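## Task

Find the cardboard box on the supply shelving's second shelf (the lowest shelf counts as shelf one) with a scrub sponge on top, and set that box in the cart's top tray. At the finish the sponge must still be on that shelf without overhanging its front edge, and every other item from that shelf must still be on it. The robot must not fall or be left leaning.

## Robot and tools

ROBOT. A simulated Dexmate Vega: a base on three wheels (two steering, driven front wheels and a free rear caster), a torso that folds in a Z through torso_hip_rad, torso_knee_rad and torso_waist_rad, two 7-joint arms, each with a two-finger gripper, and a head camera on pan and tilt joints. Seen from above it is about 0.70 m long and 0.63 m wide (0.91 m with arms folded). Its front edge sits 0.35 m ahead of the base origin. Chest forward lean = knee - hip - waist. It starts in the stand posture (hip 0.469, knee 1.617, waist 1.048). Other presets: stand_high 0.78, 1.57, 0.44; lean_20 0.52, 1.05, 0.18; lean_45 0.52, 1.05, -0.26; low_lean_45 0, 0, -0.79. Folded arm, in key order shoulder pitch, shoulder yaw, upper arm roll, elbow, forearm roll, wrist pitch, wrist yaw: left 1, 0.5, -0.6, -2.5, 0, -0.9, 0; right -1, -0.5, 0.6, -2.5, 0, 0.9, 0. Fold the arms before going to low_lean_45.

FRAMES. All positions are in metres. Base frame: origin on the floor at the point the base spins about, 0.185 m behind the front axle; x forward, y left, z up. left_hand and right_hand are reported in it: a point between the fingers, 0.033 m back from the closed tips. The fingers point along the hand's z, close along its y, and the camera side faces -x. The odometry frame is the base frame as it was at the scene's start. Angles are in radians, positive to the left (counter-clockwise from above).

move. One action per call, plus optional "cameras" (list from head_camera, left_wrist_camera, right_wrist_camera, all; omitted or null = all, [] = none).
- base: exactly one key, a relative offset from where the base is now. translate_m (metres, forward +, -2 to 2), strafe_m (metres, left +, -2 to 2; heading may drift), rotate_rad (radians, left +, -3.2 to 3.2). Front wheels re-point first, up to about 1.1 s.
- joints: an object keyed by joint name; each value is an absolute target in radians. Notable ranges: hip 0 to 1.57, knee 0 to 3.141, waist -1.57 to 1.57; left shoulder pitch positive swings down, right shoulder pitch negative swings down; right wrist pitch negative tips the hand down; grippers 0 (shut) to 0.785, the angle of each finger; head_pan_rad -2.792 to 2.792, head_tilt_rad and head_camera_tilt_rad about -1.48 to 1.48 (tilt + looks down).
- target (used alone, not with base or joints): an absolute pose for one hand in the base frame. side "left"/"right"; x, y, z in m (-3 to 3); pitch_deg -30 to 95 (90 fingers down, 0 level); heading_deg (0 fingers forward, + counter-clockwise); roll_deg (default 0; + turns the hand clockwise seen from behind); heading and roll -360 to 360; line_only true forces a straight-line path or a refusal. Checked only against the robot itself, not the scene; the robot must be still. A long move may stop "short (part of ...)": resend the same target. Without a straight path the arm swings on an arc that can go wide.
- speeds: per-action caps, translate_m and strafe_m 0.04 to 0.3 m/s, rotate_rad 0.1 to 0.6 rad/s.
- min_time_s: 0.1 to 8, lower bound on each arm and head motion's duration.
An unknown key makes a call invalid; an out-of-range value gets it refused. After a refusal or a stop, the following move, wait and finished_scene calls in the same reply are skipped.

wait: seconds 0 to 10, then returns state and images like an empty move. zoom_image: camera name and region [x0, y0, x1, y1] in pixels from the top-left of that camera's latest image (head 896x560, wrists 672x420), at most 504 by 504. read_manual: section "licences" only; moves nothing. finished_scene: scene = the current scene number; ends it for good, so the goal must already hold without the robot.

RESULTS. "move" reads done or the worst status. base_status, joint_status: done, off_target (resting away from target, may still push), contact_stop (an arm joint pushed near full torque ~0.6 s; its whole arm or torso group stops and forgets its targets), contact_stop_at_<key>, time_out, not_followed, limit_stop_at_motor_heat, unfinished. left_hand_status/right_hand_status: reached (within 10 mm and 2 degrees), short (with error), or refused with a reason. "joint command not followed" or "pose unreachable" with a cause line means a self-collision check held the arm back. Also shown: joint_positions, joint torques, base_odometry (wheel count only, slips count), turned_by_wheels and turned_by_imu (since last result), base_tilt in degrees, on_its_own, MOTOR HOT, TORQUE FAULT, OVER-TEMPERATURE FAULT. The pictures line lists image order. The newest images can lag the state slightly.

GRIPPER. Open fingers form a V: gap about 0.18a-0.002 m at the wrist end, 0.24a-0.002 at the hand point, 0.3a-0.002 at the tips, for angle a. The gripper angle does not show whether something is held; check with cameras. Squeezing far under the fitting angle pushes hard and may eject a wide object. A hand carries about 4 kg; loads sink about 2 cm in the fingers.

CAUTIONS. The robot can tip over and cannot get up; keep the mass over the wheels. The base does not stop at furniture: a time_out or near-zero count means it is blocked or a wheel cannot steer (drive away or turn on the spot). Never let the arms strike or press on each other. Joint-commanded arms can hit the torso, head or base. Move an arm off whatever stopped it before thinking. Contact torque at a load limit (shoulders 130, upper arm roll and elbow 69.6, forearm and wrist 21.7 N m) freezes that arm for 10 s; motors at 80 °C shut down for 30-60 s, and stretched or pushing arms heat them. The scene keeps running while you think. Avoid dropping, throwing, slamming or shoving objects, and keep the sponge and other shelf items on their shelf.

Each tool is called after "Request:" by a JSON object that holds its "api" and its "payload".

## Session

Request:
{"api": "move", "payload": {"joints": {"head_pan_rad": -1.2, "head_camera_tilt_rad": 0.25}, "cameras": ["head_camera"]}}

Request:
{"api": "move", "payload": {"joints": {"head_pan_rad": 0.0}, "cameras": ["head_camera"]}}

Request:
{"api": "move", "payload": {"joints": {"head_pan_rad": 1.2}, "cameras": ["head_camera"]}}

Scene clock: 1.47 s.
move: done
turned_by_wheels: +0.000
turned_by_imu: +0.000
joint_status: all done
pictures: head_camera
camera_calibration:
head_camera: T_world_to_cam=[[-0.921801, -0.371426, 0.111019, -0.20817], [-0.203077, 0.218718, -0.954423, 1.44578], [0.330215, -0.902333, -0.277042, 0.398086], [0, 0, 0, 1]]

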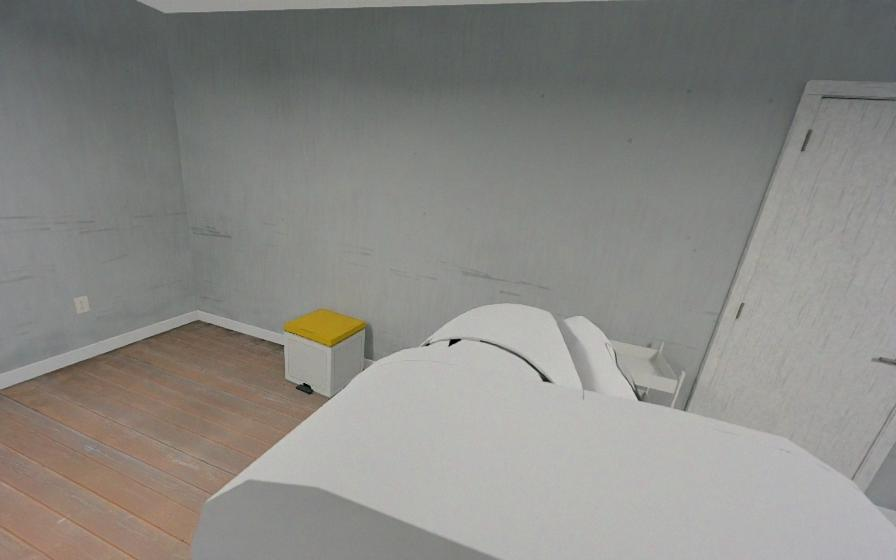

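Scene clock: 2.93 s.
move: done
turned_by_wheels: +0.000
turned_by_imu: +0.000
joint_status: all done
pictures: head_camera
camera_calibration:
head_camera: T_world_to_cam=[[0.0102431, -0.999796, 0.017408, 0.00354999], [-0.338257, -0.0198471, -0.940844, 1.41507], [0.940998, 0.00374884, -0.338391, 0.536836], [0, 0, 0, 1]]

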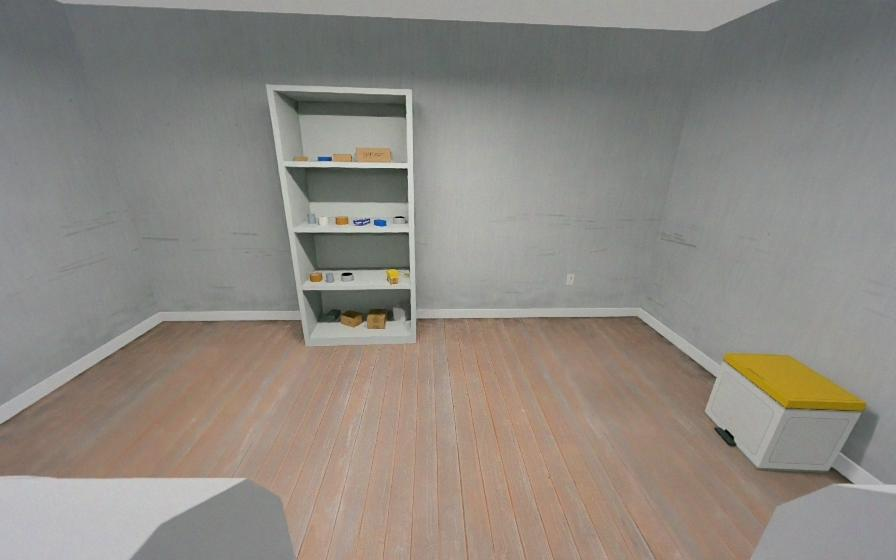

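Scene clock: 4.40 s.
Joint torques (N m): left_arm=[6.8 1.69 0.88 -4.5 -0.09 -2.61 -0.01] | right_arm=[-4.07 -0.83 1.1 -3.86 0.05 2.39 0.06]
move: done
base_odometry: x=+0.000 y=+0.000 heading=+0.000
turned_by_wheels: +0.000
turned_by_imu: +0.000
base_tilt: forward=+0.1 right=+0.3
joint_positions: torso_hip_rad=+0.469 torso_knee_rad=+1.617 torso_waist_rad=+1.048 left_shoulder_pitch_rad=+2.207 left_shoulder_yaw_rad=-0.004 left_upper_arm_roll_rad=-0.018 left_elbow_rad=-1.107 left_forearm_roll_rad=-0.008 left_wrist_pitch_rad=-0.518 left_wrist_yaw_rad=+0.011 left_gripper_rad=+0.005 right_shoulder_pitch_rad=-2.186 right_shoulder_yaw_rad=-0.016 right_upper_arm_roll_rad=-0.019 right_elbow_rad=-1.087 right_forearm_roll_rad=-0.017 right_wrist_pitch_rad=+0.491 right_wrist_yaw_rad=+0.011 right_gripper_rad=+0.005 head_pan_rad=+1.199 head_tilt_rad=+0.000 head_camera_tilt_rad=+0.249
joint_status: all done
chest: x=-0.0111 y=+0.0000 z=+1.4155 quat_wxyz=(+0.999, +0.000, +0.050, +0.000) (m; base frame)
left_hand: x=+0.2019 y=+0.2451 z=+0.6135 quat_wxyz=(+0.430, -0.012, +0.902, +0.013) pitch_deg=+39.0 heading_deg=+2.4 roll_deg=+0.9 back=up (m; base frame)
right_hand: x=+0.2001 y=-0.2164 z=+0.6013 quat_wxyz=(+0.418, -0.022, +0.908, +0.011) pitch_deg=+40.6 heading_deg=+2.8 roll_deg=+0.1 back=up (m; base frame)
pictures: head_camera
camera_calibration:
head_camera: T_world_to_cam=[[0.932065, -0.354407, -0.0751765, 0.212948], [-0.165972, -0.233252, -0.958148, 1.4542], [0.322039, 0.905533, -0.276227, 0.396238], [0, 0, 0, 1]]

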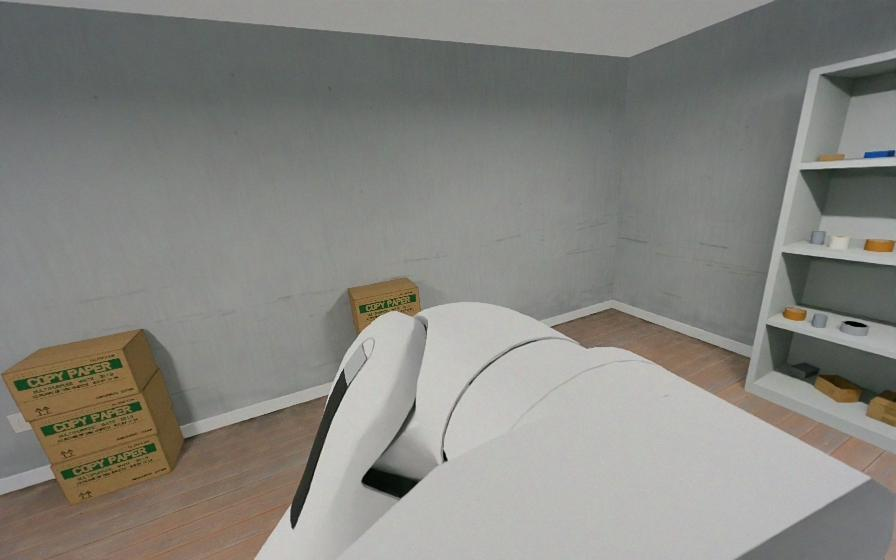

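Request:
{"api": "move", "payload": {"base": {"rotate_rad": 0.32}, "joints": {"head_pan_rad": 0.0, "head_camera_tilt_rad": 0.2}, "cameras": ["head_camera"]}}

Request:
{"api": "zoom_image", "payload": {"camera": "head_camera", "region": [280, 60, 620, 400]}}

Scene clock: 10.13 s.
Joint torques (N m): left_arm=[7.37 1.26 1.02 -4.06 -0.05 -3.44 0.29] | right_arm=[-3.89 -2.53 0.66 -6.01 -0.14 2.91 0]
move: done
base_odometry: x=+0.001 y=+0.000 heading=+0.320
turned_by_wheels: +0.320
turned_by_imu: +0.312
base_tilt: forward=+0.1 right=+0.3
base_status: done
joint_positions: torso_hip_rad=+0.469 torso_knee_rad=+1.617 torso_waist_rad=+1.048 left_shoulder_pitch_rad=+2.207 left_shoulder_yaw_rad=-0.004 left_upper_arm_roll_rad=-0.018 left_elbow_rad=-1.107 left_forearm_roll_rad=-0.008 left_wrist_pitch_rad=-0.518 left_wrist_yaw_rad=+0.011 left_gripper_rad=+0.005 right_shoulder_pitch_rad=-2.186 right_shoulder_yaw_rad=-0.016 right_upper_arm_roll_rad=-0.019 right_elbow_rad=-1.087 right_forearm_roll_rad=-0.017 right_wrist_pitch_rad=+0.491 right_wrist_yaw_rad=+0.011 right_gripper_rad=+0.005 head_pan_rad=+0.001 head_tilt_rad=+0.000 head_camera_tilt_rad=+0.201
joint_status: all done
chest: x=-0.0111 y=+0.0000 z=+1.4155 quat_wxyz=(+0.999, +0.000, +0.050, +0.000) (m; base frame)
left_hand: x=+0.2019 y=+0.2451 z=+0.6135 quat_wxyz=(+0.430, -0.012, +0.902, +0.013) pitch_deg=+39.0 heading_deg=+2.4 roll_deg=+0.9 back=up (m; base frame)
right_hand: x=+0.2001 y=-0.2164 z=+0.6013 quat_wxyz=(+0.418, -0.022, +0.908, +0.011) pitch_deg=+40.6 heading_deg=+2.8 roll_deg=+0.1 back=up (m; base frame)
pictures: head_camera
camera_calibration:
head_camera: T_world_to_cam=[[0.0107429, -0.999784, 0.0177825, 0.00303391], [-0.292049, -0.0201452, -0.956191, 1.44144], [0.956343, 0.00507891, -0.292203, 0.469562], [0, 0, 0, 1]]

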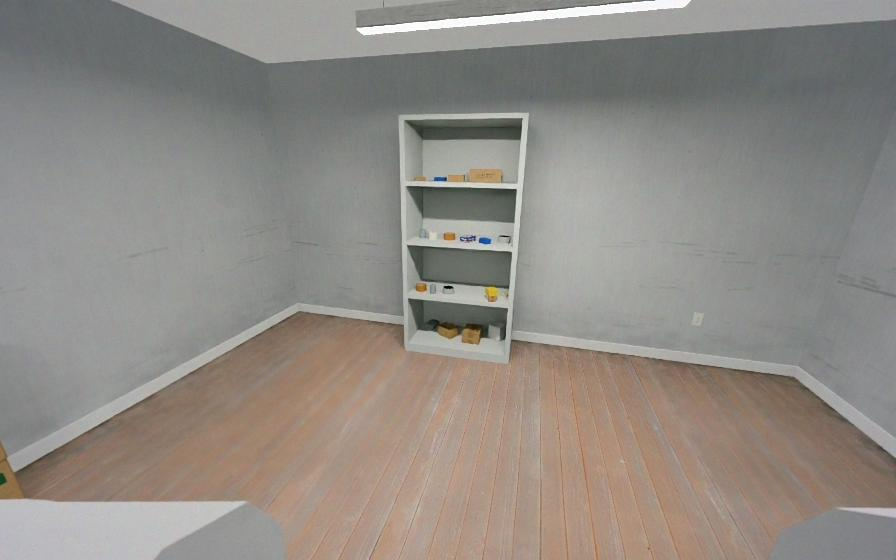

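Scaled by 1.482 from the camera's 896x560 image, which has a finer 960x600 frame.

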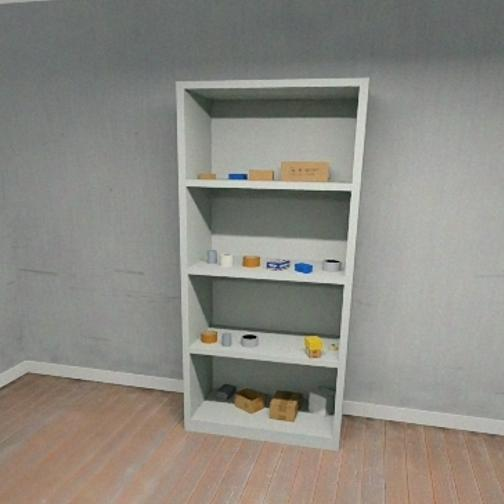

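Request:
{"api": "move", "payload": {"base": {"translate_m": 1.75}, "joints": {"torso_hip_rad": 0.0, "torso_knee_rad": 0.3, "torso_waist_rad": 0.0, "left_elbow_rad": -2.0, "right_shoulder_pitch_rad": -1.8, "right_elbow_rad": -2.49, "right_wrist_pitch_rad": -0.73, "right_gripper_rad": 0.5, "head_camera_tilt_rad": 0.35}, "min_time_s": 4.5, "cameras": ["head_camera"]}}

Scene clock: 18.70 s.
Joint torques (N m): left_arm=[5.52 0.11 1.13 -9.92 -0.14 -3.39 0.13] | right_arm=[10.9 1.34 1.74 -13.39 0.09 3.55 -0.17]
move: done
base_odometry: x=+1.663 y=+0.548 heading=+0.321
turned_by_wheels: +0.001
turned_by_imu: -0.004
base_tilt: forward=+0.1 right=+0.3
base_status: done
joint_positions: torso_hip_rad=+0.001 torso_knee_rad=+0.300 torso_waist_rad=+0.000 left_shoulder_pitch_rad=+2.207 left_shoulder_yaw_rad=-0.004 left_upper_arm_roll_rad=-0.018 left_elbow_rad=-2.000 left_forearm_roll_rad=-0.008 left_wrist_pitch_rad=-0.518 left_wrist_yaw_rad=+0.011 left_gripper_rad=+0.005 right_shoulder_pitch_rad=-1.800 right_shoulder_yaw_rad=-0.016 right_upper_arm_roll_rad=-0.019 right_elbow_rad=-2.489 right_forearm_roll_rad=-0.017 right_wrist_pitch_rad=-0.730 right_wrist_yaw_rad=+0.011 right_gripper_rad=+0.500 head_pan_rad=+0.001 head_tilt_rad=+0.000 head_camera_tilt_rad=+0.349
joint_status: all done
chest: x=-0.1246 y=+0.0000 z=+1.0416 quat_wxyz=(+0.989, +0.000, +0.149, +0.000) (m; base frame)
left_hand: x=+0.2846 y=+0.2452 z=+0.6420 quat_wxyz=(+0.711, -0.008, +0.703, +0.012) pitch_deg=-0.7 heading_deg=+1.6 roll_deg=+0.3 back=up (m; base frame)
right_hand: x=+0.4212 y=-0.2180 z=+0.6641 quat_wxyz=(+0.577, -0.016, +0.817, +0.002) pitch_deg=+19.5 heading_deg=+1.3 roll_deg=-1.0 back=up (m; base frame)
pictures: head_camera
camera_calibration:
head_camera: T_world_to_cam=[[0.0160916, -0.999784, 0.0131838, 0.0166337], [-0.600453, -0.0202058, -0.799405, 0.836128], [0.799498, 0.00494744, -0.600648, 0.776264], [0, 0, 0, 1]]

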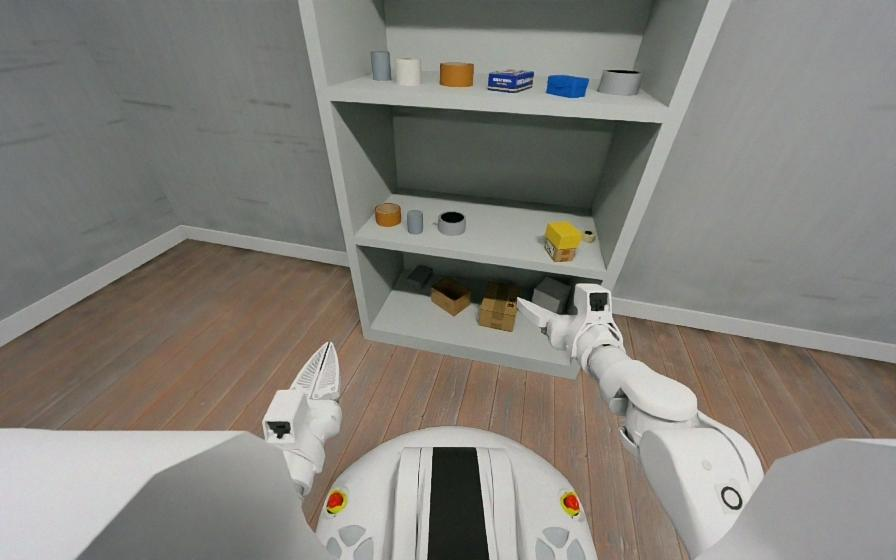

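Request:
{"api": "move", "payload": {"base": {"rotate_rad": -0.21}, "cameras": []}}

Request:
{"api": "move", "payload": {"base": {"translate_m": 0.22}, "joints": {"head_camera_tilt_rad": 0.45}, "cameras": ["head_camera", "right_wrist_camera"]}}

Request:
{"api": "zoom_image", "payload": {"camera": "right_wrist_camera", "region": [160, 120, 500, 330]}}

Request:
{"api": "zoom_image", "payload": {"camera": "head_camera", "region": [420, 120, 640, 290]}}

Scene clock: 21.63 s.
move: done
turned_by_wheels: -0.210
turned_by_imu: -0.201
base_status: done
pictures: none

Scene clock: 24.07 s.
Joint torques (N m): left_arm=[4.76 0.36 0.8 -9.78 -0.04 -3.54 0.11] | right_arm=[9.79 -0.46 -0.06 -15.49 -0.28 3.27 -0.07]
move: done
base_odometry: x=+1.881 y=+0.572 heading=+0.110
turned_by_wheels: -0.001
turned_by_imu: -0.002
base_tilt: forward=+0.1 right=+0.3
base_status: done
joint_positions: torso_hip_rad=+0.001 torso_knee_rad=+0.300 torso_waist_rad=+0.000 left_shoulder_pitch_rad=+2.207 left_shoulder_yaw_rad=-0.004 left_upper_arm_roll_rad=-0.018 left_elbow_rad=-2.000 left_forearm_roll_rad=-0.008 left_wrist_pitch_rad=-0.518 left_wrist_yaw_rad=+0.011 left_gripper_rad=+0.005 right_shoulder_pitch_rad=-1.800 right_shoulder_yaw_rad=-0.016 right_upper_arm_roll_rad=-0.019 right_elbow_rad=-2.489 right_forearm_roll_rad=-0.017 right_wrist_pitch_rad=-0.730 right_wrist_yaw_rad=+0.011 right_gripper_rad=+0.500 head_pan_rad=+0.001 head_tilt_rad=+0.000 head_camera_tilt_rad=+0.449
joint_status: all done
chest: x=-0.1246 y=+0.0000 z=+1.0416 quat_wxyz=(+0.989, +0.000, +0.149, +0.000) (m; base frame)
left_hand: x=+0.2846 y=+0.2452 z=+0.6421 quat_wxyz=(+0.711, -0.008, +0.703, +0.012) pitch_deg=-0.7 heading_deg=+1.6 roll_deg=+0.3 back=up (m; base frame)
right_hand: x=+0.4212 y=-0.2180 z=+0.6642 quat_wxyz=(+0.577, -0.016, +0.817, +0.002) pitch_deg=+19.5 heading_deg=+1.3 roll_deg=-1.0 back=up (m; base frame)
pictures: head_camera, right_wrist_camera
camera_calibration:
head_camera: T_world_to_cam=[[0.0173463, -0.999783, 0.0115657, 0.0186692], [-0.677253, -0.0202585, -0.735472, 0.750874], [0.735546, 0.00492479, -0.677457, 0.850994], [0, 0, 0, 1]]
right_wrist_camera: T_world_to_cam=[[-0.0132467, -0.998767, 0.047847, -0.251824], [-0.473569, -0.0358776, -0.880026, 0.827702], [0.880657, -0.0343163, -0.47251, 0.0904247], [0, 0, 0, 1]]

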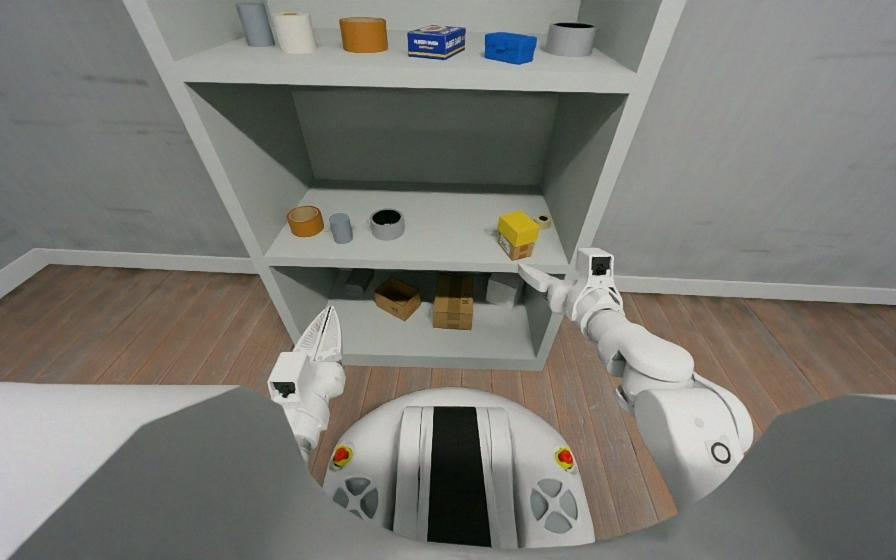

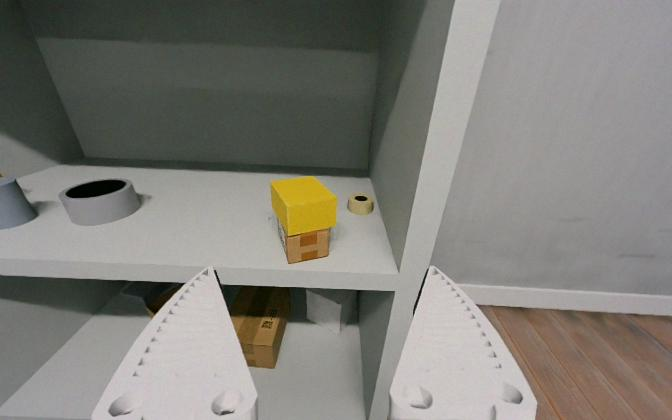

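Scaled by 1.482 from the camera's 672x420 image, which has a finer 960x600 frame.

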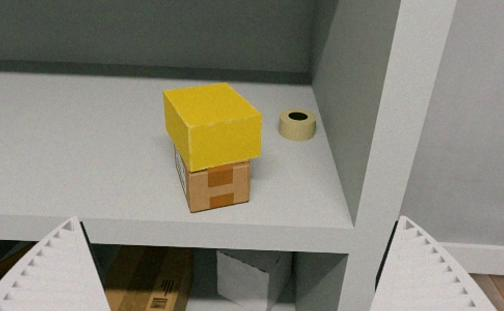

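Scaled by 2.291 from the camera's 896x560 image, which has a finer 960x600 frame.

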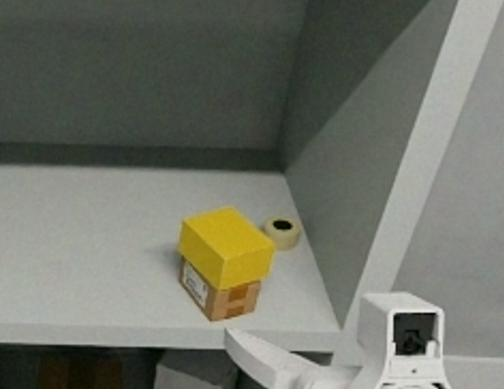

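Request:
{"api": "move", "payload": {"base": {"translate_m": 0.10}, "speeds": {"translate_m": 0.15}, "joints": {"head_camera_tilt_rad": 0.55}, "cameras": ["head_camera", "right_wrist_camera"]}}

Request:
{"api": "zoom_image", "payload": {"camera": "right_wrist_camera", "region": [160, 150, 460, 350]}}

Request:
{"api": "zoom_image", "payload": {"camera": "head_camera", "region": [240, 140, 640, 390]}}

Scene clock: 30.77 s.
Joint torques (N m): left_arm=[6.36 1.26 0.94 -9.84 -0.03 -2.93 0.08] | right_arm=[8.99 -1.02 0.13 -12.78 -0.1 3.61 0]
move: done
base_odometry: x=+1.981 y=+0.583 heading=+0.109
turned_by_wheels: -0.001
turned_by_imu: +0.000
base_tilt: forward=+0.1 right=+0.3
base_status: done
joint_positions: torso_hip_rad=+0.001 torso_knee_rad=+0.300 torso_waist_rad=+0.000 left_shoulder_pitch_rad=+2.207 left_shoulder_yaw_rad=-0.004 left_upper_arm_roll_rad=-0.018 left_elbow_rad=-2.000 left_forearm_roll_rad=-0.008 left_wrist_pitch_rad=-0.518 left_wrist_yaw_rad=+0.011 left_gripper_rad=+0.005 right_shoulder_pitch_rad=-1.800 right_shoulder_yaw_rad=-0.016 right_upper_arm_roll_rad=-0.019 right_elbow_rad=-2.489 right_forearm_roll_rad=-0.017 right_wrist_pitch_rad=-0.730 right_wrist_yaw_rad=+0.011 right_gripper_rad=+0.500 head_pan_rad=+0.001 head_tilt_rad=+0.000 head_camera_tilt_rad=+0.549
joint_status: all done
chest: x=-0.1246 y=+0.0000 z=+1.0416 quat_wxyz=(+0.989, +0.000, +0.149, +0.000) (m; base frame)
left_hand: x=+0.2846 y=+0.2452 z=+0.6421 quat_wxyz=(+0.711, -0.008, +0.703, +0.012) pitch_deg=-0.7 heading_deg=+1.6 roll_deg=+0.3 back=up (m; base frame)
right_hand: x=+0.4212 y=-0.2180 z=+0.6642 quat_wxyz=(+0.577, -0.016, +0.817, +0.002) pitch_deg=+19.5 heading_deg=+1.3 roll_deg=-1.0 back=up (m; base frame)
pictures: head_camera, right_wrist_camera
camera_calibration:
head_camera: T_world_to_cam=[[0.0184324, -0.999782, 0.00983108, 0.0208057], [-0.747266, -0.0203083, -0.664214, 0.65861], [0.664269, 0.00489665, -0.747478, 0.916832], [0, 0, 0, 1]]
right_wrist_camera: T_world_to_cam=[[-0.0132454, -0.998767, 0.047844, -0.251822], [-0.473559, -0.035876, -0.880031, 0.827704], [0.880663, -0.0343133, -0.4725, 0.0904219], [0, 0, 0, 1]]

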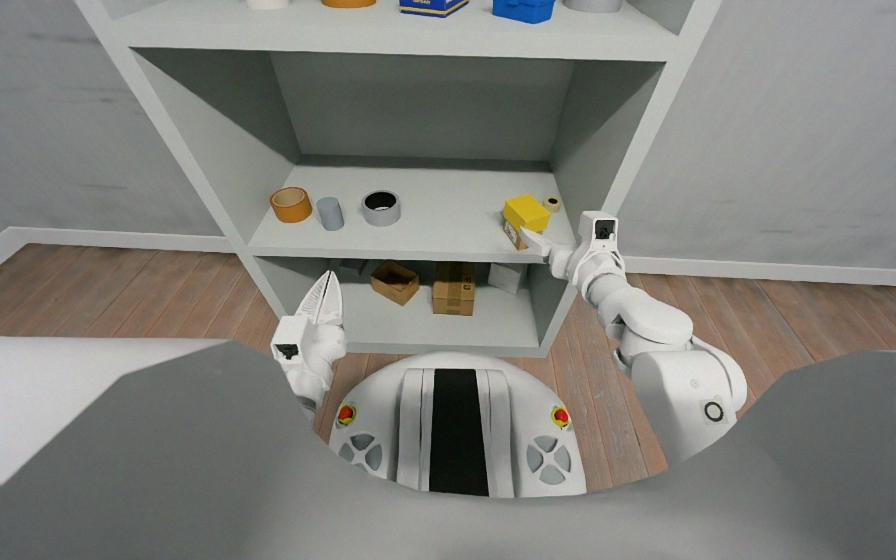

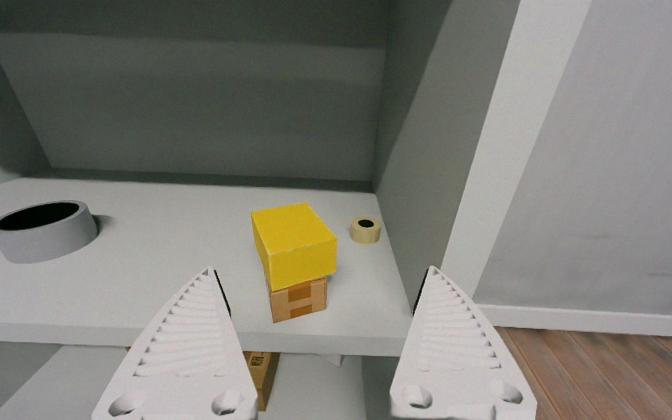

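Scaled by 1.680 from the camera's 672x420 image, which has a finer 960x600 frame.

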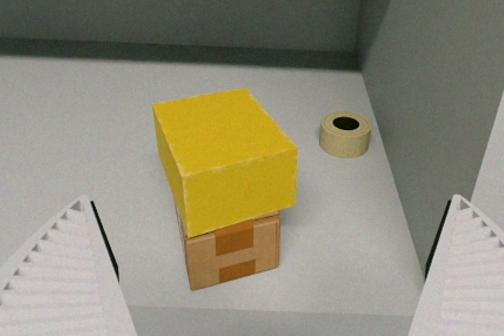

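Scaled by 1.260 from the camera's 896x560 image, which has a finer 960x600 frame.

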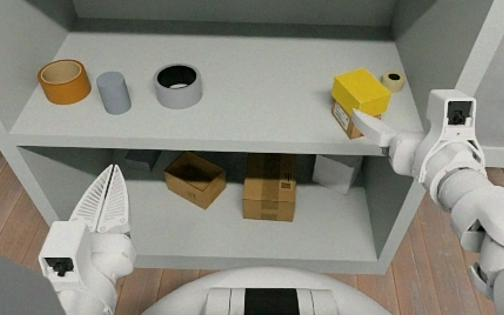

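Request:
{"api": "move", "payload": {"target": {"side": "right", "x": 0.4606, "y": -0.234, "z": 0.607, "pitch_deg": 14, "heading_deg": 27.5, "roll_deg": 0, "line_only": true}, "cameras": ["right_wrist_camera"]}}

Request:
{"api": "zoom_image", "payload": {"camera": "right_wrist_camera", "region": [160, 150, 500, 380]}}

Scene clock: 37.50 s.
Joint torques (N m): left_arm=[5.3 0.27 0.66 -9.54 -0.18 -3.21 0.08] | right_arm=[13.52 -6.42 6.43 -7.29 1.13 3.49 0.39]
move: done
base_odometry: x=+1.981 y=+0.583 heading=+0.109
turned_by_wheels: +0.000
turned_by_imu: +0.002
base_tilt: forward=+0.1 right=+0.3
joint_positions: torso_hip_rad=+0.001 torso_knee_rad=+0.300 torso_waist_rad=+0.000 left_shoulder_pitch_rad=+2.207 left_shoulder_yaw_rad=-0.004 left_upper_arm_roll_rad=-0.018 left_elbow_rad=-2.000 left_forearm_roll_rad=-0.008 left_wrist_pitch_rad=-0.518 left_wrist_yaw_rad=+0.011 left_gripper_rad=+0.005 right_shoulder_pitch_rad=-1.610 right_shoulder_yaw_rad=-0.312 right_upper_arm_roll_rad=+0.239 right_elbow_rad=-1.857 right_forearm_roll_rad=+0.226 right_wrist_pitch_rad=-0.211 right_wrist_yaw_rad=+0.623 right_gripper_rad=+0.500 head_pan_rad=+0.001 head_tilt_rad=+0.000 head_camera_tilt_rad=+0.549
chest: x=-0.1246 y=+0.0000 z=+1.0416 quat_wxyz=(+0.989, +0.000, +0.149, +0.000) (m; base frame)
left_hand: x=+0.2846 y=+0.2452 z=+0.6421 quat_wxyz=(+0.711, -0.008, +0.703, +0.012) pitch_deg=-0.7 heading_deg=+1.6 roll_deg=+0.3 back=up (m; base frame)
right_hand: x=+0.4602 y=-0.2333 z=+0.6067 quat_wxyz=(+0.597, -0.186, +0.766, +0.146) pitch_deg=+14.1 heading_deg=+27.4 roll_deg=+0.0 back=up (m; base frame)
right_hand_status: reached (straight line, planned for 2.5 s): 1 mm and 0.2 deg off.
pictures: right_wrist_camera
camera_calibration:
right_wrist_camera: T_world_to_cam=[[0.419419, -0.907395, 0.0268751, -0.428886], [-0.342113, -0.185416, -0.921184, 0.72453], [0.84086, 0.377168, -0.388199, 0.0915216], [0, 0, 0, 1]]

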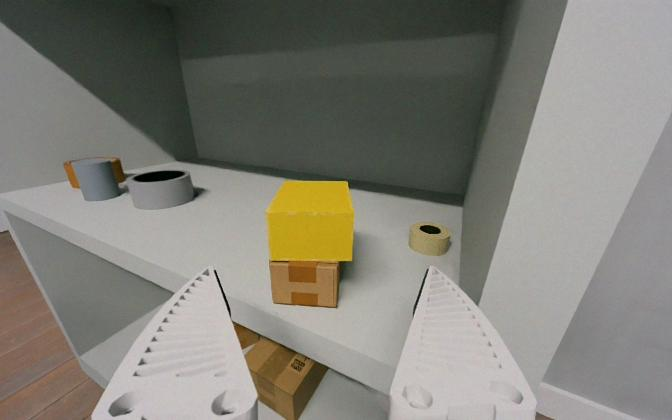

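Scaled by 1.482 from the camera's 672x420 image, which has a finer 960x600 frame.

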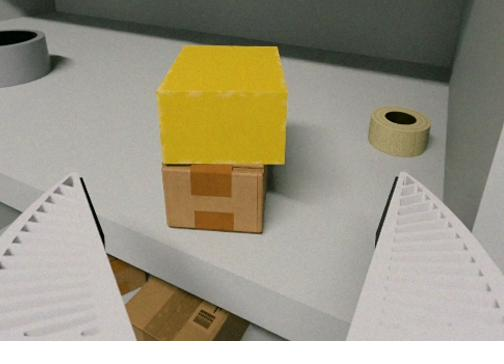

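Request:
{"api": "move", "payload": {"target": {"side": "right", "x": 0.549, "y": -0.179, "z": 0.62, "pitch_deg": 14, "heading_deg": 26, "roll_deg": 0, "line_only": true}, "cameras": ["head_camera", "right_wrist_camera"]}}

Scene clock: 43.67 s.
Joint torques (N m): left_arm=[4.45 -0.14 0.87 -9.93 0.06 -3.25 0.09] | right_arm=[17.18 -1.37 0.44 -6.47 0.58 3.08 -0.32]
move: done
base_odometry: x=+1.981 y=+0.583 heading=+0.109
turned_by_wheels: +0.000
turned_by_imu: +0.001
base_tilt: forward=+0.1 right=+0.3
joint_positions: torso_hip_rad=+0.001 torso_knee_rad=+0.300 torso_waist_rad=+0.000 left_shoulder_pitch_rad=+2.207 left_shoulder_yaw_rad=-0.004 left_upper_arm_roll_rad=-0.018 left_elbow_rad=-2.000 left_forearm_roll_rad=-0.008 left_wrist_pitch_rad=-0.518 left_wrist_yaw_rad=+0.011 left_gripper_rad=+0.005 right_shoulder_pitch_rad=-1.361 right_shoulder_yaw_rad=-0.260 right_upper_arm_roll_rad=+0.076 right_elbow_rad=-1.739 right_forearm_roll_rad=+0.148 right_wrist_pitch_rad=-0.309 right_wrist_yaw_rad=+0.507 right_gripper_rad=+0.500 head_pan_rad=+0.001 head_tilt_rad=+0.000 head_camera_tilt_rad=+0.549
chest: x=-0.1246 y=+0.0000 z=+1.0416 quat_wxyz=(+0.989, +0.000, +0.149, +0.000) (m; base frame)
left_hand: x=+0.2846 y=+0.2452 z=+0.6421 quat_wxyz=(+0.711, -0.008, +0.703, +0.012) pitch_deg=-0.7 heading_deg=+1.6 roll_deg=+0.3 back=up (m; base frame)
right_hand: x=+0.5469 y=-0.1805 z=+0.6191 quat_wxyz=(+0.600, -0.177, +0.768, +0.139) pitch_deg=+14.0 heading_deg=+26.0 roll_deg=+0.0 back=up (m; base frame)
right_hand_status: reached (straight line, planned for 1.1 s): 3 mm and 0.1 deg off.
pictures: head_camera, right_wrist_camera
camera_calibration:
head_camera: T_world_to_cam=[[0.0184322, -0.999782, 0.00983113, 0.0208056], [-0.747267, -0.0203082, -0.664214, 0.658609], [0.664268, 0.00489646, -0.747478, 0.916832], [0, 0, 0, 1]]
right_wrist_camera: T_world_to_cam=[[0.398085, -0.916954, 0.0268879, -0.407741], [-0.345465, -0.177003, -0.921587, 0.779019], [0.849813, 0.357581, -0.387238, -0.0054726], [0, 0, 0, 1]]

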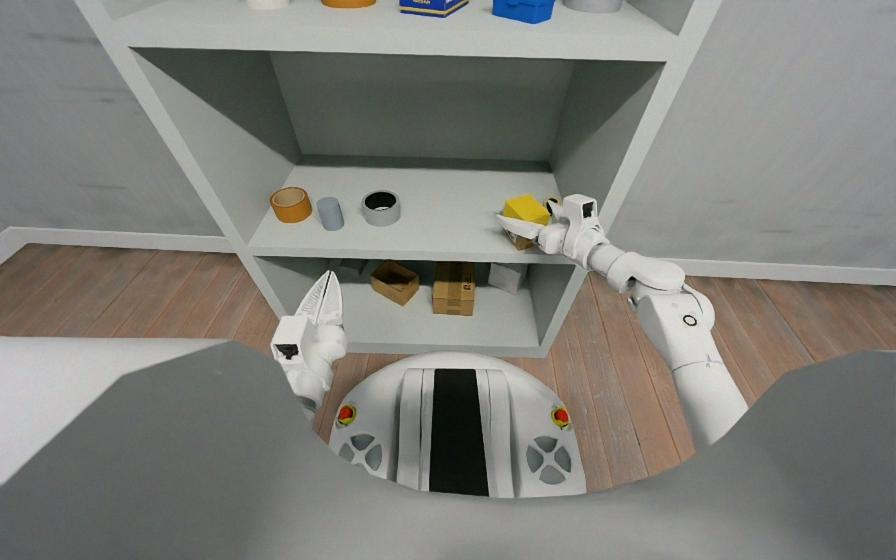

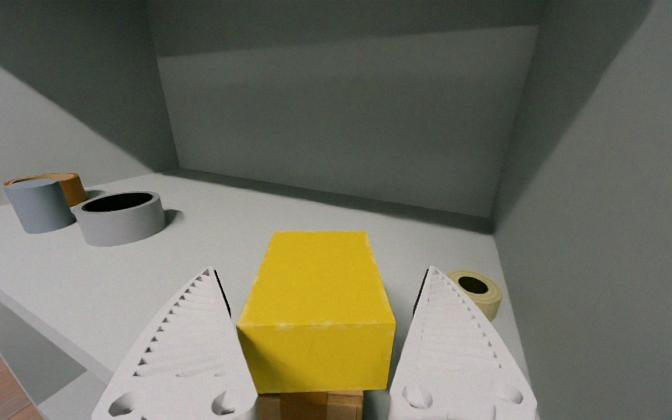

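Request:
{"api": "move", "payload": {"joints": {"right_gripper_rad": 0.25}, "cameras": ["right_wrist_camera"]}}

Request:
{"api": "move", "payload": {"target": {"side": "right", "x": 0.549, "y": -0.179, "z": 0.71, "pitch_deg": 14, "heading_deg": 26, "roll_deg": 0, "line_only": true}, "cameras": ["head_camera", "right_wrist_camera"]}}

Scene clock: 44.87 s.
move: done
turned_by_wheels: +0.000
turned_by_imu: +0.000
joint_status: all done
pictures: right_wrist_camera
camera_calibration:
right_wrist_camera: T_world_to_cam=[[0.397838, -0.917049, 0.0273204, -0.407498], [-0.345398, -0.177297, -0.921556, 0.780137], [0.849956, 0.357194, -0.387282, -0.00731663], [0, 0, 0, 1]]

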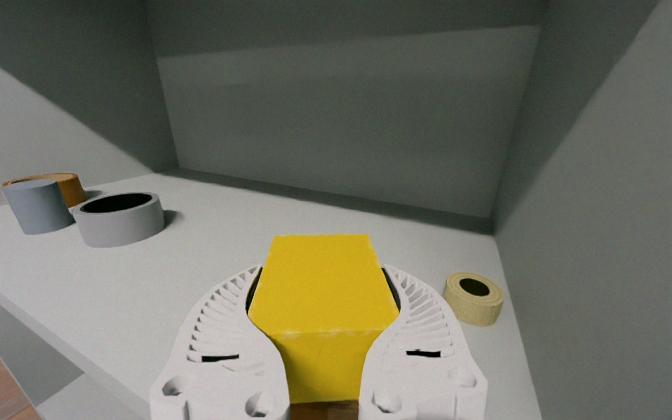

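Scene clock: 47.67 s.
Joint torques (N m): left_arm=[4.78 0.15 1.18 -9.59 -0.1 -3.93 0.08] | right_arm=[18.07 -3.72 5.6 -14.24 0.73 3.56 -0.64]
move: done
base_odometry: x=+1.981 y=+0.583 heading=+0.109
turned_by_wheels: +0.000
turned_by_imu: +0.001
base_tilt: forward=+0.1 right=+0.3
joint_positions: torso_hip_rad=+0.001 torso_knee_rad=+0.300 torso_waist_rad=+0.000 left_shoulder_pitch_rad=+2.207 left_shoulder_yaw_rad=-0.004 left_upper_arm_roll_rad=-0.018 left_elbow_rad=-2.000 left_forearm_roll_rad=-0.008 left_wrist_pitch_rad=-0.518 left_wrist_yaw_rad=+0.011 left_gripper_rad=+0.005 right_shoulder_pitch_rad=-1.327 right_shoulder_yaw_rad=-0.289 right_upper_arm_roll_rad=+0.120 right_elbow_rad=-2.014 right_forearm_roll_rad=+0.194 right_wrist_pitch_rad=-0.623 right_wrist_yaw_rad=+0.496 right_gripper_rad=+0.250 head_pan_rad=+0.001 head_tilt_rad=+0.000 head_camera_tilt_rad=+0.549
chest: x=-0.1246 y=+0.0000 z=+1.0416 quat_wxyz=(+0.989, +0.000, +0.149, +0.000) (m; base frame)
left_hand: x=+0.2846 y=+0.2452 z=+0.6421 quat_wxyz=(+0.711, -0.008, +0.703, +0.012) pitch_deg=-0.7 heading_deg=+1.6 roll_deg=+0.3 back=up (m; base frame)
right_hand: x=+0.5490 y=-0.1789 z=+0.7076 quat_wxyz=(+0.599, -0.177, +0.768, +0.139) pitch_deg=+14.1 heading_deg=+26.0 roll_deg=+0.0 back=up (m; base frame)
right_hand_status: reached (straight line, planned for 1.3 s): 2 mm and 0.1 deg off.
pictures: head_camera, right_wrist_camera
camera_calibration:
head_camera: T_world_to_cam=[[0.0184323, -0.999782, 0.00983113, 0.0208056], [-0.747266, -0.0203082, -0.664214, 0.65861], [0.664269, 0.0048965, -0.747478, 0.916832], [0, 0, 0, 1]]
right_wrist_camera: T_world_to_cam=[[0.398038, -0.916977, 0.0268179, -0.40945], [-0.345922, -0.177104, -0.921397, 0.861698], [0.849649, 0.357475, -0.387696, 0.0268896], [0, 0, 0, 1]]

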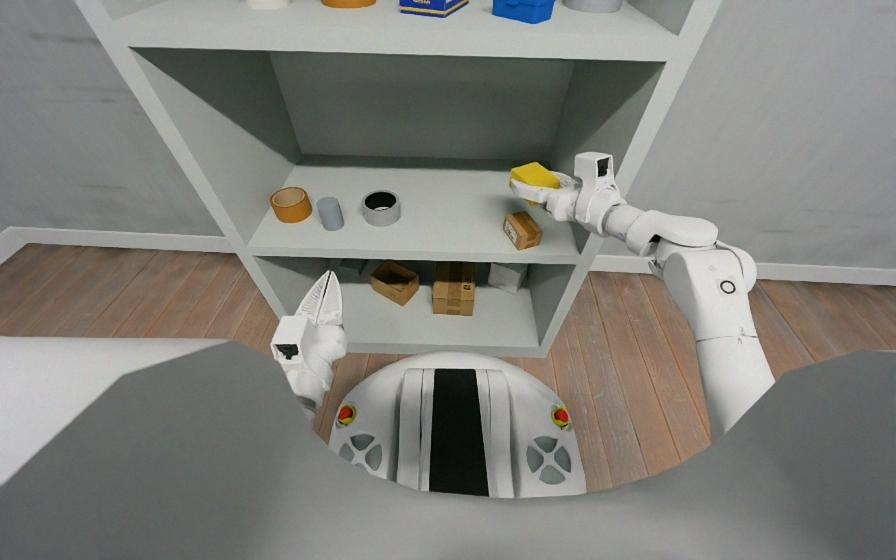

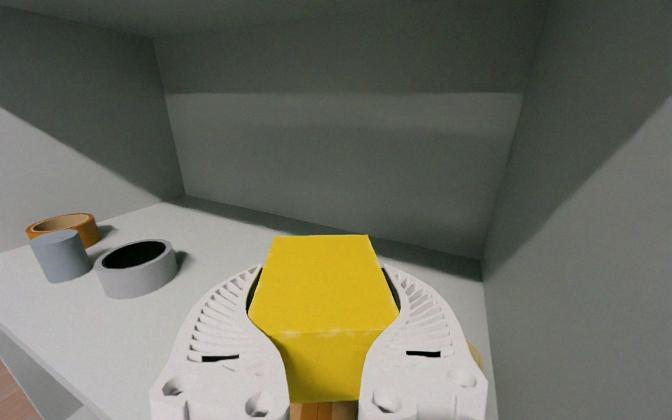

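Request:
{"api": "move", "payload": {"target": {"side": "right", "x": 0.58, "y": 0.01, "z": 0.588, "pitch_deg": 14, "heading_deg": 20, "roll_deg": 0, "line_only": true}, "cameras": ["right_wrist_camera"]}}

Request:
{"api": "move", "payload": {"target": {"side": "right", "x": 0.58, "y": 0.01, "z": 0.576, "pitch_deg": 14, "heading_deg": 20, "roll_deg": 0, "line_only": true}, "cameras": ["head_camera", "right_wrist_camera"]}}

Scene clock: 52.13 s.
move: done
turned_by_wheels: +0.000
turned_by_imu: +0.001
right_hand_status: reached (straight line, planned for 2.1 s): 2 mm and 0.1 deg off.
pictures: right_wrist_camera
camera_calibration:
right_wrist_camera: T_world_to_cam=[[0.300013, -0.953551, 0.0270725, -0.190299], [-0.362616, -0.140246, -0.921325, 0.804628], [0.882328, 0.266592, -0.387848, -0.130565], [0, 0, 0, 1]]

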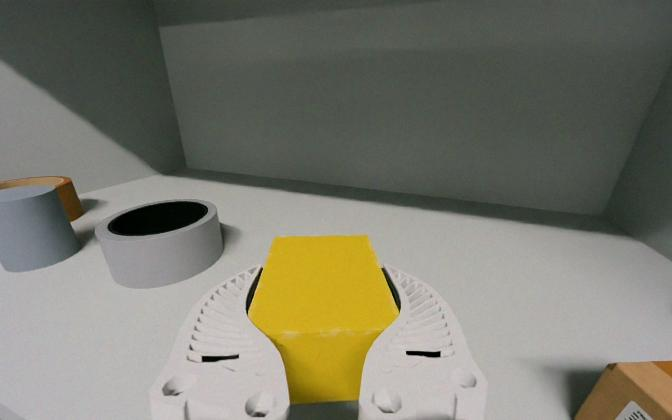

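Scene clock: 53.60 s.
Joint torques (N m): left_arm=[5.35 1.11 1.02 -9.25 0.02 -2.8 0.06] | right_arm=[19.48 5.21 -2.06 -9.55 0.08 3.59 -0.28]
move: done
base_odometry: x=+1.981 y=+0.583 heading=+0.109
turned_by_wheels: +0.000
turned_by_imu: +0.000
base_tilt: forward=+0.1 right=+0.3
joint_positions: torso_hip_rad=+0.001 torso_knee_rad=+0.300 torso_waist_rad=+0.000 left_shoulder_pitch_rad=+2.207 left_shoulder_yaw_rad=-0.004 left_upper_arm_roll_rad=-0.018 left_elbow_rad=-2.000 left_forearm_roll_rad=-0.008 left_wrist_pitch_rad=-0.518 left_wrist_yaw_rad=+0.011 left_gripper_rad=+0.005 right_shoulder_pitch_rad=-1.234 right_shoulder_yaw_rad=+0.047 right_upper_arm_roll_rad=-0.283 right_elbow_rad=-1.480 right_forearm_roll_rad=-0.050 right_wrist_pitch_rad=-0.203 right_wrist_yaw_rad=+0.064 right_gripper_rad=+0.250 head_pan_rad=+0.001 head_tilt_rad=+0.000 head_camera_tilt_rad=+0.549
chest: x=-0.1246 y=+0.0000 z=+1.0416 quat_wxyz=(+0.989, +0.000, +0.149, +0.000) (m; base frame)
left_hand: x=+0.2846 y=+0.2452 z=+0.6421 quat_wxyz=(+0.711, -0.008, +0.703, +0.012) pitch_deg=-0.7 heading_deg=+1.6 roll_deg=+0.3 back=up (m; base frame)
right_hand: x=+0.5798 y=+0.0096 z=+0.5766 quat_wxyz=(+0.606, -0.137, +0.776, +0.107) pitch_deg=+14.1 heading_deg=+20.0 roll_deg=+0.0 back=up (m; base frame)
right_hand_status: reached (straight line, planned for 0.5 s): 1 mm and 0.1 deg off.
pictures: head_camera, right_wrist_camera
camera_calibration:
head_camera: T_world_to_cam=[[0.0184325, -0.999782, 0.00983107, 0.0208057], [-0.747267, -0.0203083, -0.664214, 0.658609], [0.664269, 0.00489666, -0.747478, 0.916832], [0, 0, 0, 1]]
right_wrist_camera: T_world_to_cam=[[0.299765, -0.953617, 0.0275081, -0.188434], [-0.362297, -0.140465, -0.921418, 0.794189], [0.882543, 0.266242, -0.387599, -0.135758], [0, 0, 0, 1]]

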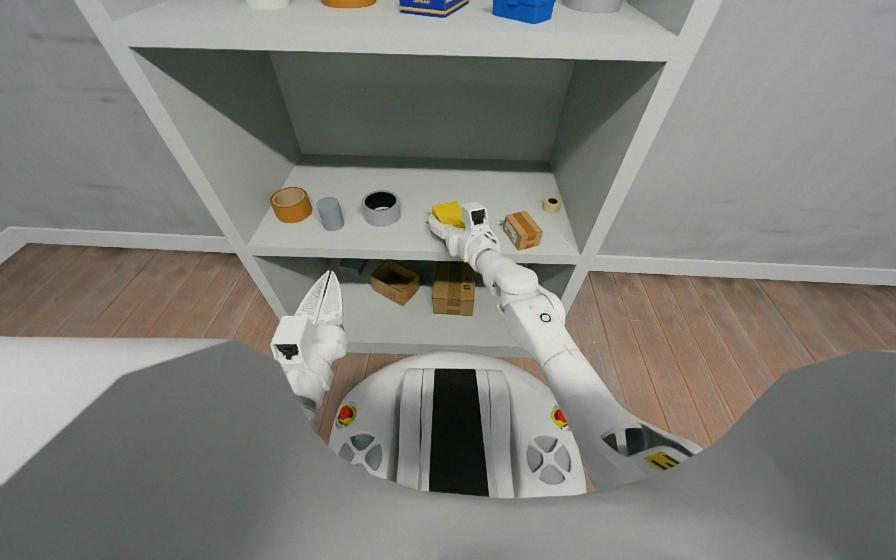

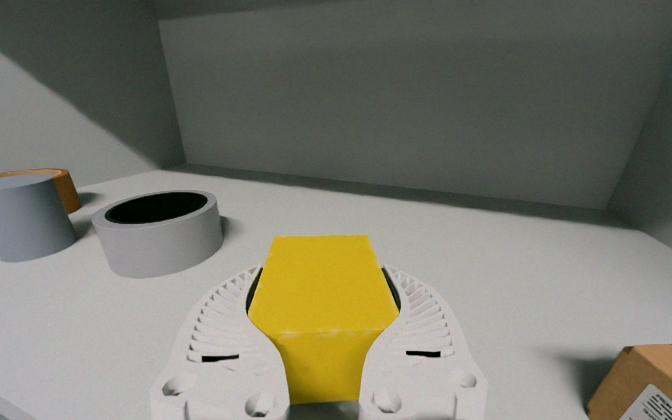

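Request:
{"api": "move", "payload": {"target": {"side": "right", "x": 0.58, "y": 0.01, "z": 0.569, "pitch_deg": 14, "heading_deg": 20, "roll_deg": 0, "line_only": true}, "cameras": ["right_wrist_camera"]}}

Request:
{"api": "zoom_image", "payload": {"camera": "right_wrist_camera", "region": [200, 200, 440, 420]}}

Scene clock: 55.47 s.
Joint torques (N m): left_arm=[4.44 0.75 1.22 -9.24 -0.12 -3.76 0.08] | right_arm=[18.97 6.11 -1.32 -8.87 0.23 3.46 -0.51]
move: done
base_odometry: x=+1.981 y=+0.583 heading=+0.109
turned_by_wheels: +0.000
turned_by_imu: +0.000
base_tilt: forward=+0.2 right=+0.3
joint_positions: torso_hip_rad=+0.001 torso_knee_rad=+0.300 torso_waist_rad=+0.000 left_shoulder_pitch_rad=+2.207 left_shoulder_yaw_rad=-0.004 left_upper_arm_roll_rad=-0.018 left_elbow_rad=-2.000 left_forearm_roll_rad=-0.008 left_wrist_pitch_rad=-0.518 left_wrist_yaw_rad=+0.011 left_gripper_rad=+0.005 right_shoulder_pitch_rad=-1.229 right_shoulder_yaw_rad=+0.048 right_upper_arm_roll_rad=-0.283 right_elbow_rad=-1.448 right_forearm_roll_rad=-0.049 right_wrist_pitch_rad=-0.176 right_wrist_yaw_rad=+0.062 right_gripper_rad=+0.250 head_pan_rad=+0.001 head_tilt_rad=+0.000 head_camera_tilt_rad=+0.549
chest: x=-0.1246 y=+0.0000 z=+1.0416 quat_wxyz=(+0.989, +0.000, +0.149, +0.000) (m; base frame)
left_hand: x=+0.2846 y=+0.2452 z=+0.6421 quat_wxyz=(+0.711, -0.008, +0.703, +0.012) pitch_deg=-0.7 heading_deg=+1.6 roll_deg=+0.3 back=up (m; base frame)
right_hand: x=+0.5798 y=+0.0098 z=+0.5696 quat_wxyz=(+0.606, -0.137, +0.776, +0.107) pitch_deg=+14.1 heading_deg=+20.0 roll_deg=+0.0 back=up (m; base frame)
right_hand_status: reached (straight line, planned for 0.4 s): 1 mm and 0.1 deg off.
pictures: right_wrist_camera
camera_calibration:
right_wrist_camera: T_world_to_cam=[[0.299883, -0.953578, 0.0275457, -0.188072], [-0.362193, -0.140521, -0.92145, 0.787734], [0.882545, 0.266351, -0.387519, -0.138547], [0, 0, 0, 1]]

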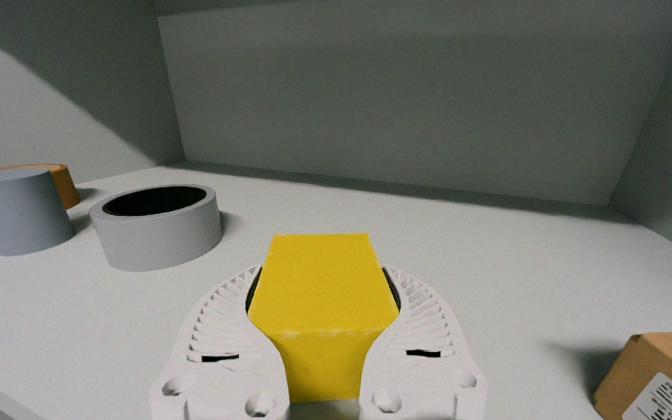

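Scaled by 2.100 from the camera's 672x420 image, which has a finer 960x600 frame.

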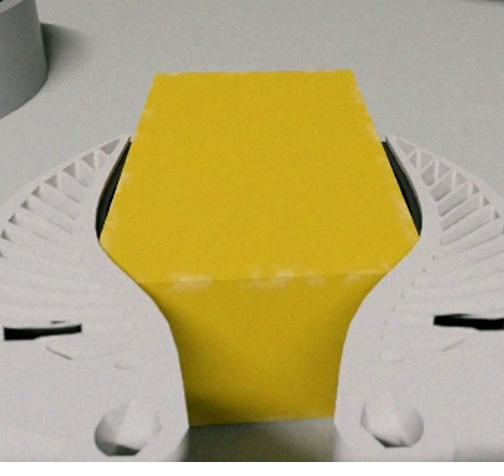

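Request:
{"api": "move", "payload": {"target": {"side": "right", "x": 0.58, "y": 0.01, "z": 0.564, "pitch_deg": 14, "heading_deg": 20, "roll_deg": 0, "line_only": true}, "cameras": ["right_wrist_camera"]}}

Scene clock: 56.70 s.
Joint torques (N m): left_arm=[5.45 0.59 0.91 -9.82 0.01 -3.56 0.05] | right_arm=[14.42 3.88 0.02 -0.79 -0.02 -0.79 -0.07]
move: done
base_odometry: x=+1.981 y=+0.583 heading=+0.109
turned_by_wheels: +0.000
turned_by_imu: +0.000
base_tilt: forward=+0.1 right=+0.3
joint_positions: torso_hip_rad=+0.001 torso_knee_rad=+0.300 torso_waist_rad=+0.000 left_shoulder_pitch_rad=+2.207 left_shoulder_yaw_rad=-0.004 left_upper_arm_roll_rad=-0.018 left_elbow_rad=-2.000 left_forearm_roll_rad=-0.008 left_wrist_pitch_rad=-0.518 left_wrist_yaw_rad=+0.011 left_gripper_rad=+0.005 right_shoulder_pitch_rad=-1.225 right_shoulder_yaw_rad=+0.048 right_upper_arm_roll_rad=-0.283 right_elbow_rad=-1.425 right_forearm_roll_rad=-0.048 right_wrist_pitch_rad=-0.155 right_wrist_yaw_rad=+0.061 right_gripper_rad=+0.250 head_pan_rad=+0.001 head_tilt_rad=+0.000 head_camera_tilt_rad=+0.549
chest: x=-0.1247 y=+0.0000 z=+1.0416 quat_wxyz=(+0.989, +0.000, +0.149, +0.000) (m; base frame)
left_hand: x=+0.2846 y=+0.2452 z=+0.6422 quat_wxyz=(+0.711, -0.008, +0.703, +0.012) pitch_deg=-0.7 heading_deg=+1.6 roll_deg=+0.3 back=up (m; base frame)
right_hand: x=+0.5801 y=+0.0100 z=+0.5659 quat_wxyz=(+0.607, -0.137, +0.776, +0.107) pitch_deg=+13.9 heading_deg=+20.0 roll_deg=+0.0 back=up (m; base frame)
right_hand_status: reached (straight line, planned for 0.4 s): 2 mm and 0.1 deg off.
pictures: right_wrist_camera
camera_calibration:
right_wrist_camera: T_world_to_cam=[[0.299905, -0.953571, 0.0275625, -0.187916], [-0.360183, -0.13994, -0.922326, 0.783717], [0.88336, 0.266683, -0.385429, -0.141957], [0, 0, 0, 1]]

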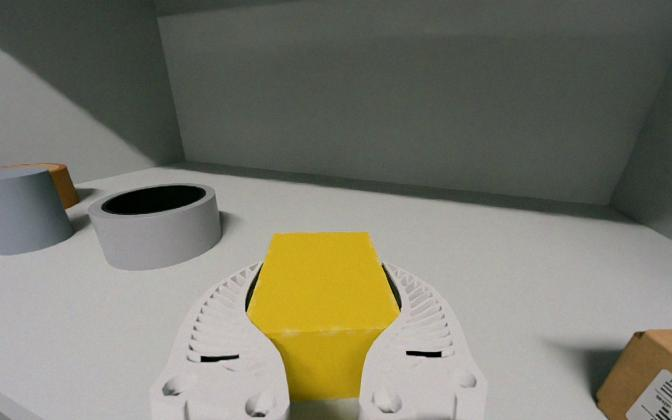

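Request:
{"api": "move", "payload": {"joints": {"right_gripper_rad": 0.46}, "cameras": []}}

Request:
{"api": "move", "payload": {"target": {"side": "right", "x": 0.435, "y": -0.043, "z": 0.59, "pitch_deg": 14, "heading_deg": 20, "roll_deg": 0, "line_only": true}, "cameras": ["right_wrist_camera"]}}

Scene clock: 57.67 s.
move: done
turned_by_wheels: +0.000
turned_by_imu: +0.000
joint_status: all done
pictures: none

Scene clock: 61.43 s.
Joint torques (N m): left_arm=[5.48 0.09 0.93 -9.55 -0.07 -3.59 0.06] | right_arm=[0.93 0.42 1.95 -13.9 0.2 3.41 -0.12]
move: done
base_odometry: x=+1.981 y=+0.583 heading=+0.109
turned_by_wheels: +0.000
turned_by_imu: +0.001
base_tilt: forward=+0.1 right=+0.3
joint_positions: torso_hip_rad=+0.001 torso_knee_rad=+0.300 torso_waist_rad=+0.000 left_shoulder_pitch_rad=+2.207 left_shoulder_yaw_rad=-0.004 left_upper_arm_roll_rad=-0.018 left_elbow_rad=-2.000 left_forearm_roll_rad=-0.008 left_wrist_pitch_rad=-0.518 left_wrist_yaw_rad=+0.011 left_gripper_rad=+0.005 right_shoulder_pitch_rad=-1.701 right_shoulder_yaw_rad=-0.090 right_upper_arm_roll_rad=-0.236 right_elbow_rad=-2.013 right_forearm_roll_rad=-0.042 right_wrist_pitch_rad=-0.249 right_wrist_yaw_rad=+0.100 right_gripper_rad=+0.460 head_pan_rad=+0.001 head_tilt_rad=+0.000 head_camera_tilt_rad=+0.549
chest: x=-0.1247 y=+0.0000 z=+1.0416 quat_wxyz=(+0.989, +0.000, +0.149, +0.000) (m; base frame)
left_hand: x=+0.2846 y=+0.2452 z=+0.6421 quat_wxyz=(+0.711, -0.008, +0.703, +0.012) pitch_deg=-0.7 heading_deg=+1.6 roll_deg=+0.3 back=up (m; base frame)
right_hand: x=+0.4364 y=-0.0425 z=+0.5891 quat_wxyz=(+0.606, -0.137, +0.776, +0.107) pitch_deg=+14.0 heading_deg=+20.0 roll_deg=+0.0 back=up (m; base frame)
right_hand_status: reached (straight line, planned for 2.2 s): 2 mm and 0.0 deg off.
pictures: right_wrist_camera
camera_calibration:
right_wrist_camera: T_world_to_cam=[[0.299849, -0.953593, 0.0274042, -0.19538], [-0.362058, -0.140329, -0.921533, 0.746396], [0.882613, 0.266398, -0.387333, 0.0092835], [0, 0, 0, 1]]

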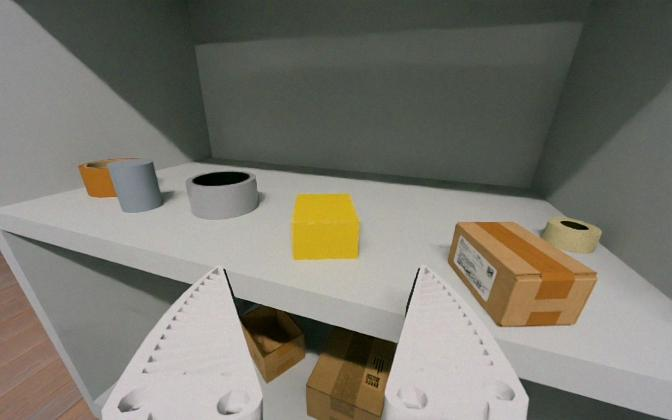

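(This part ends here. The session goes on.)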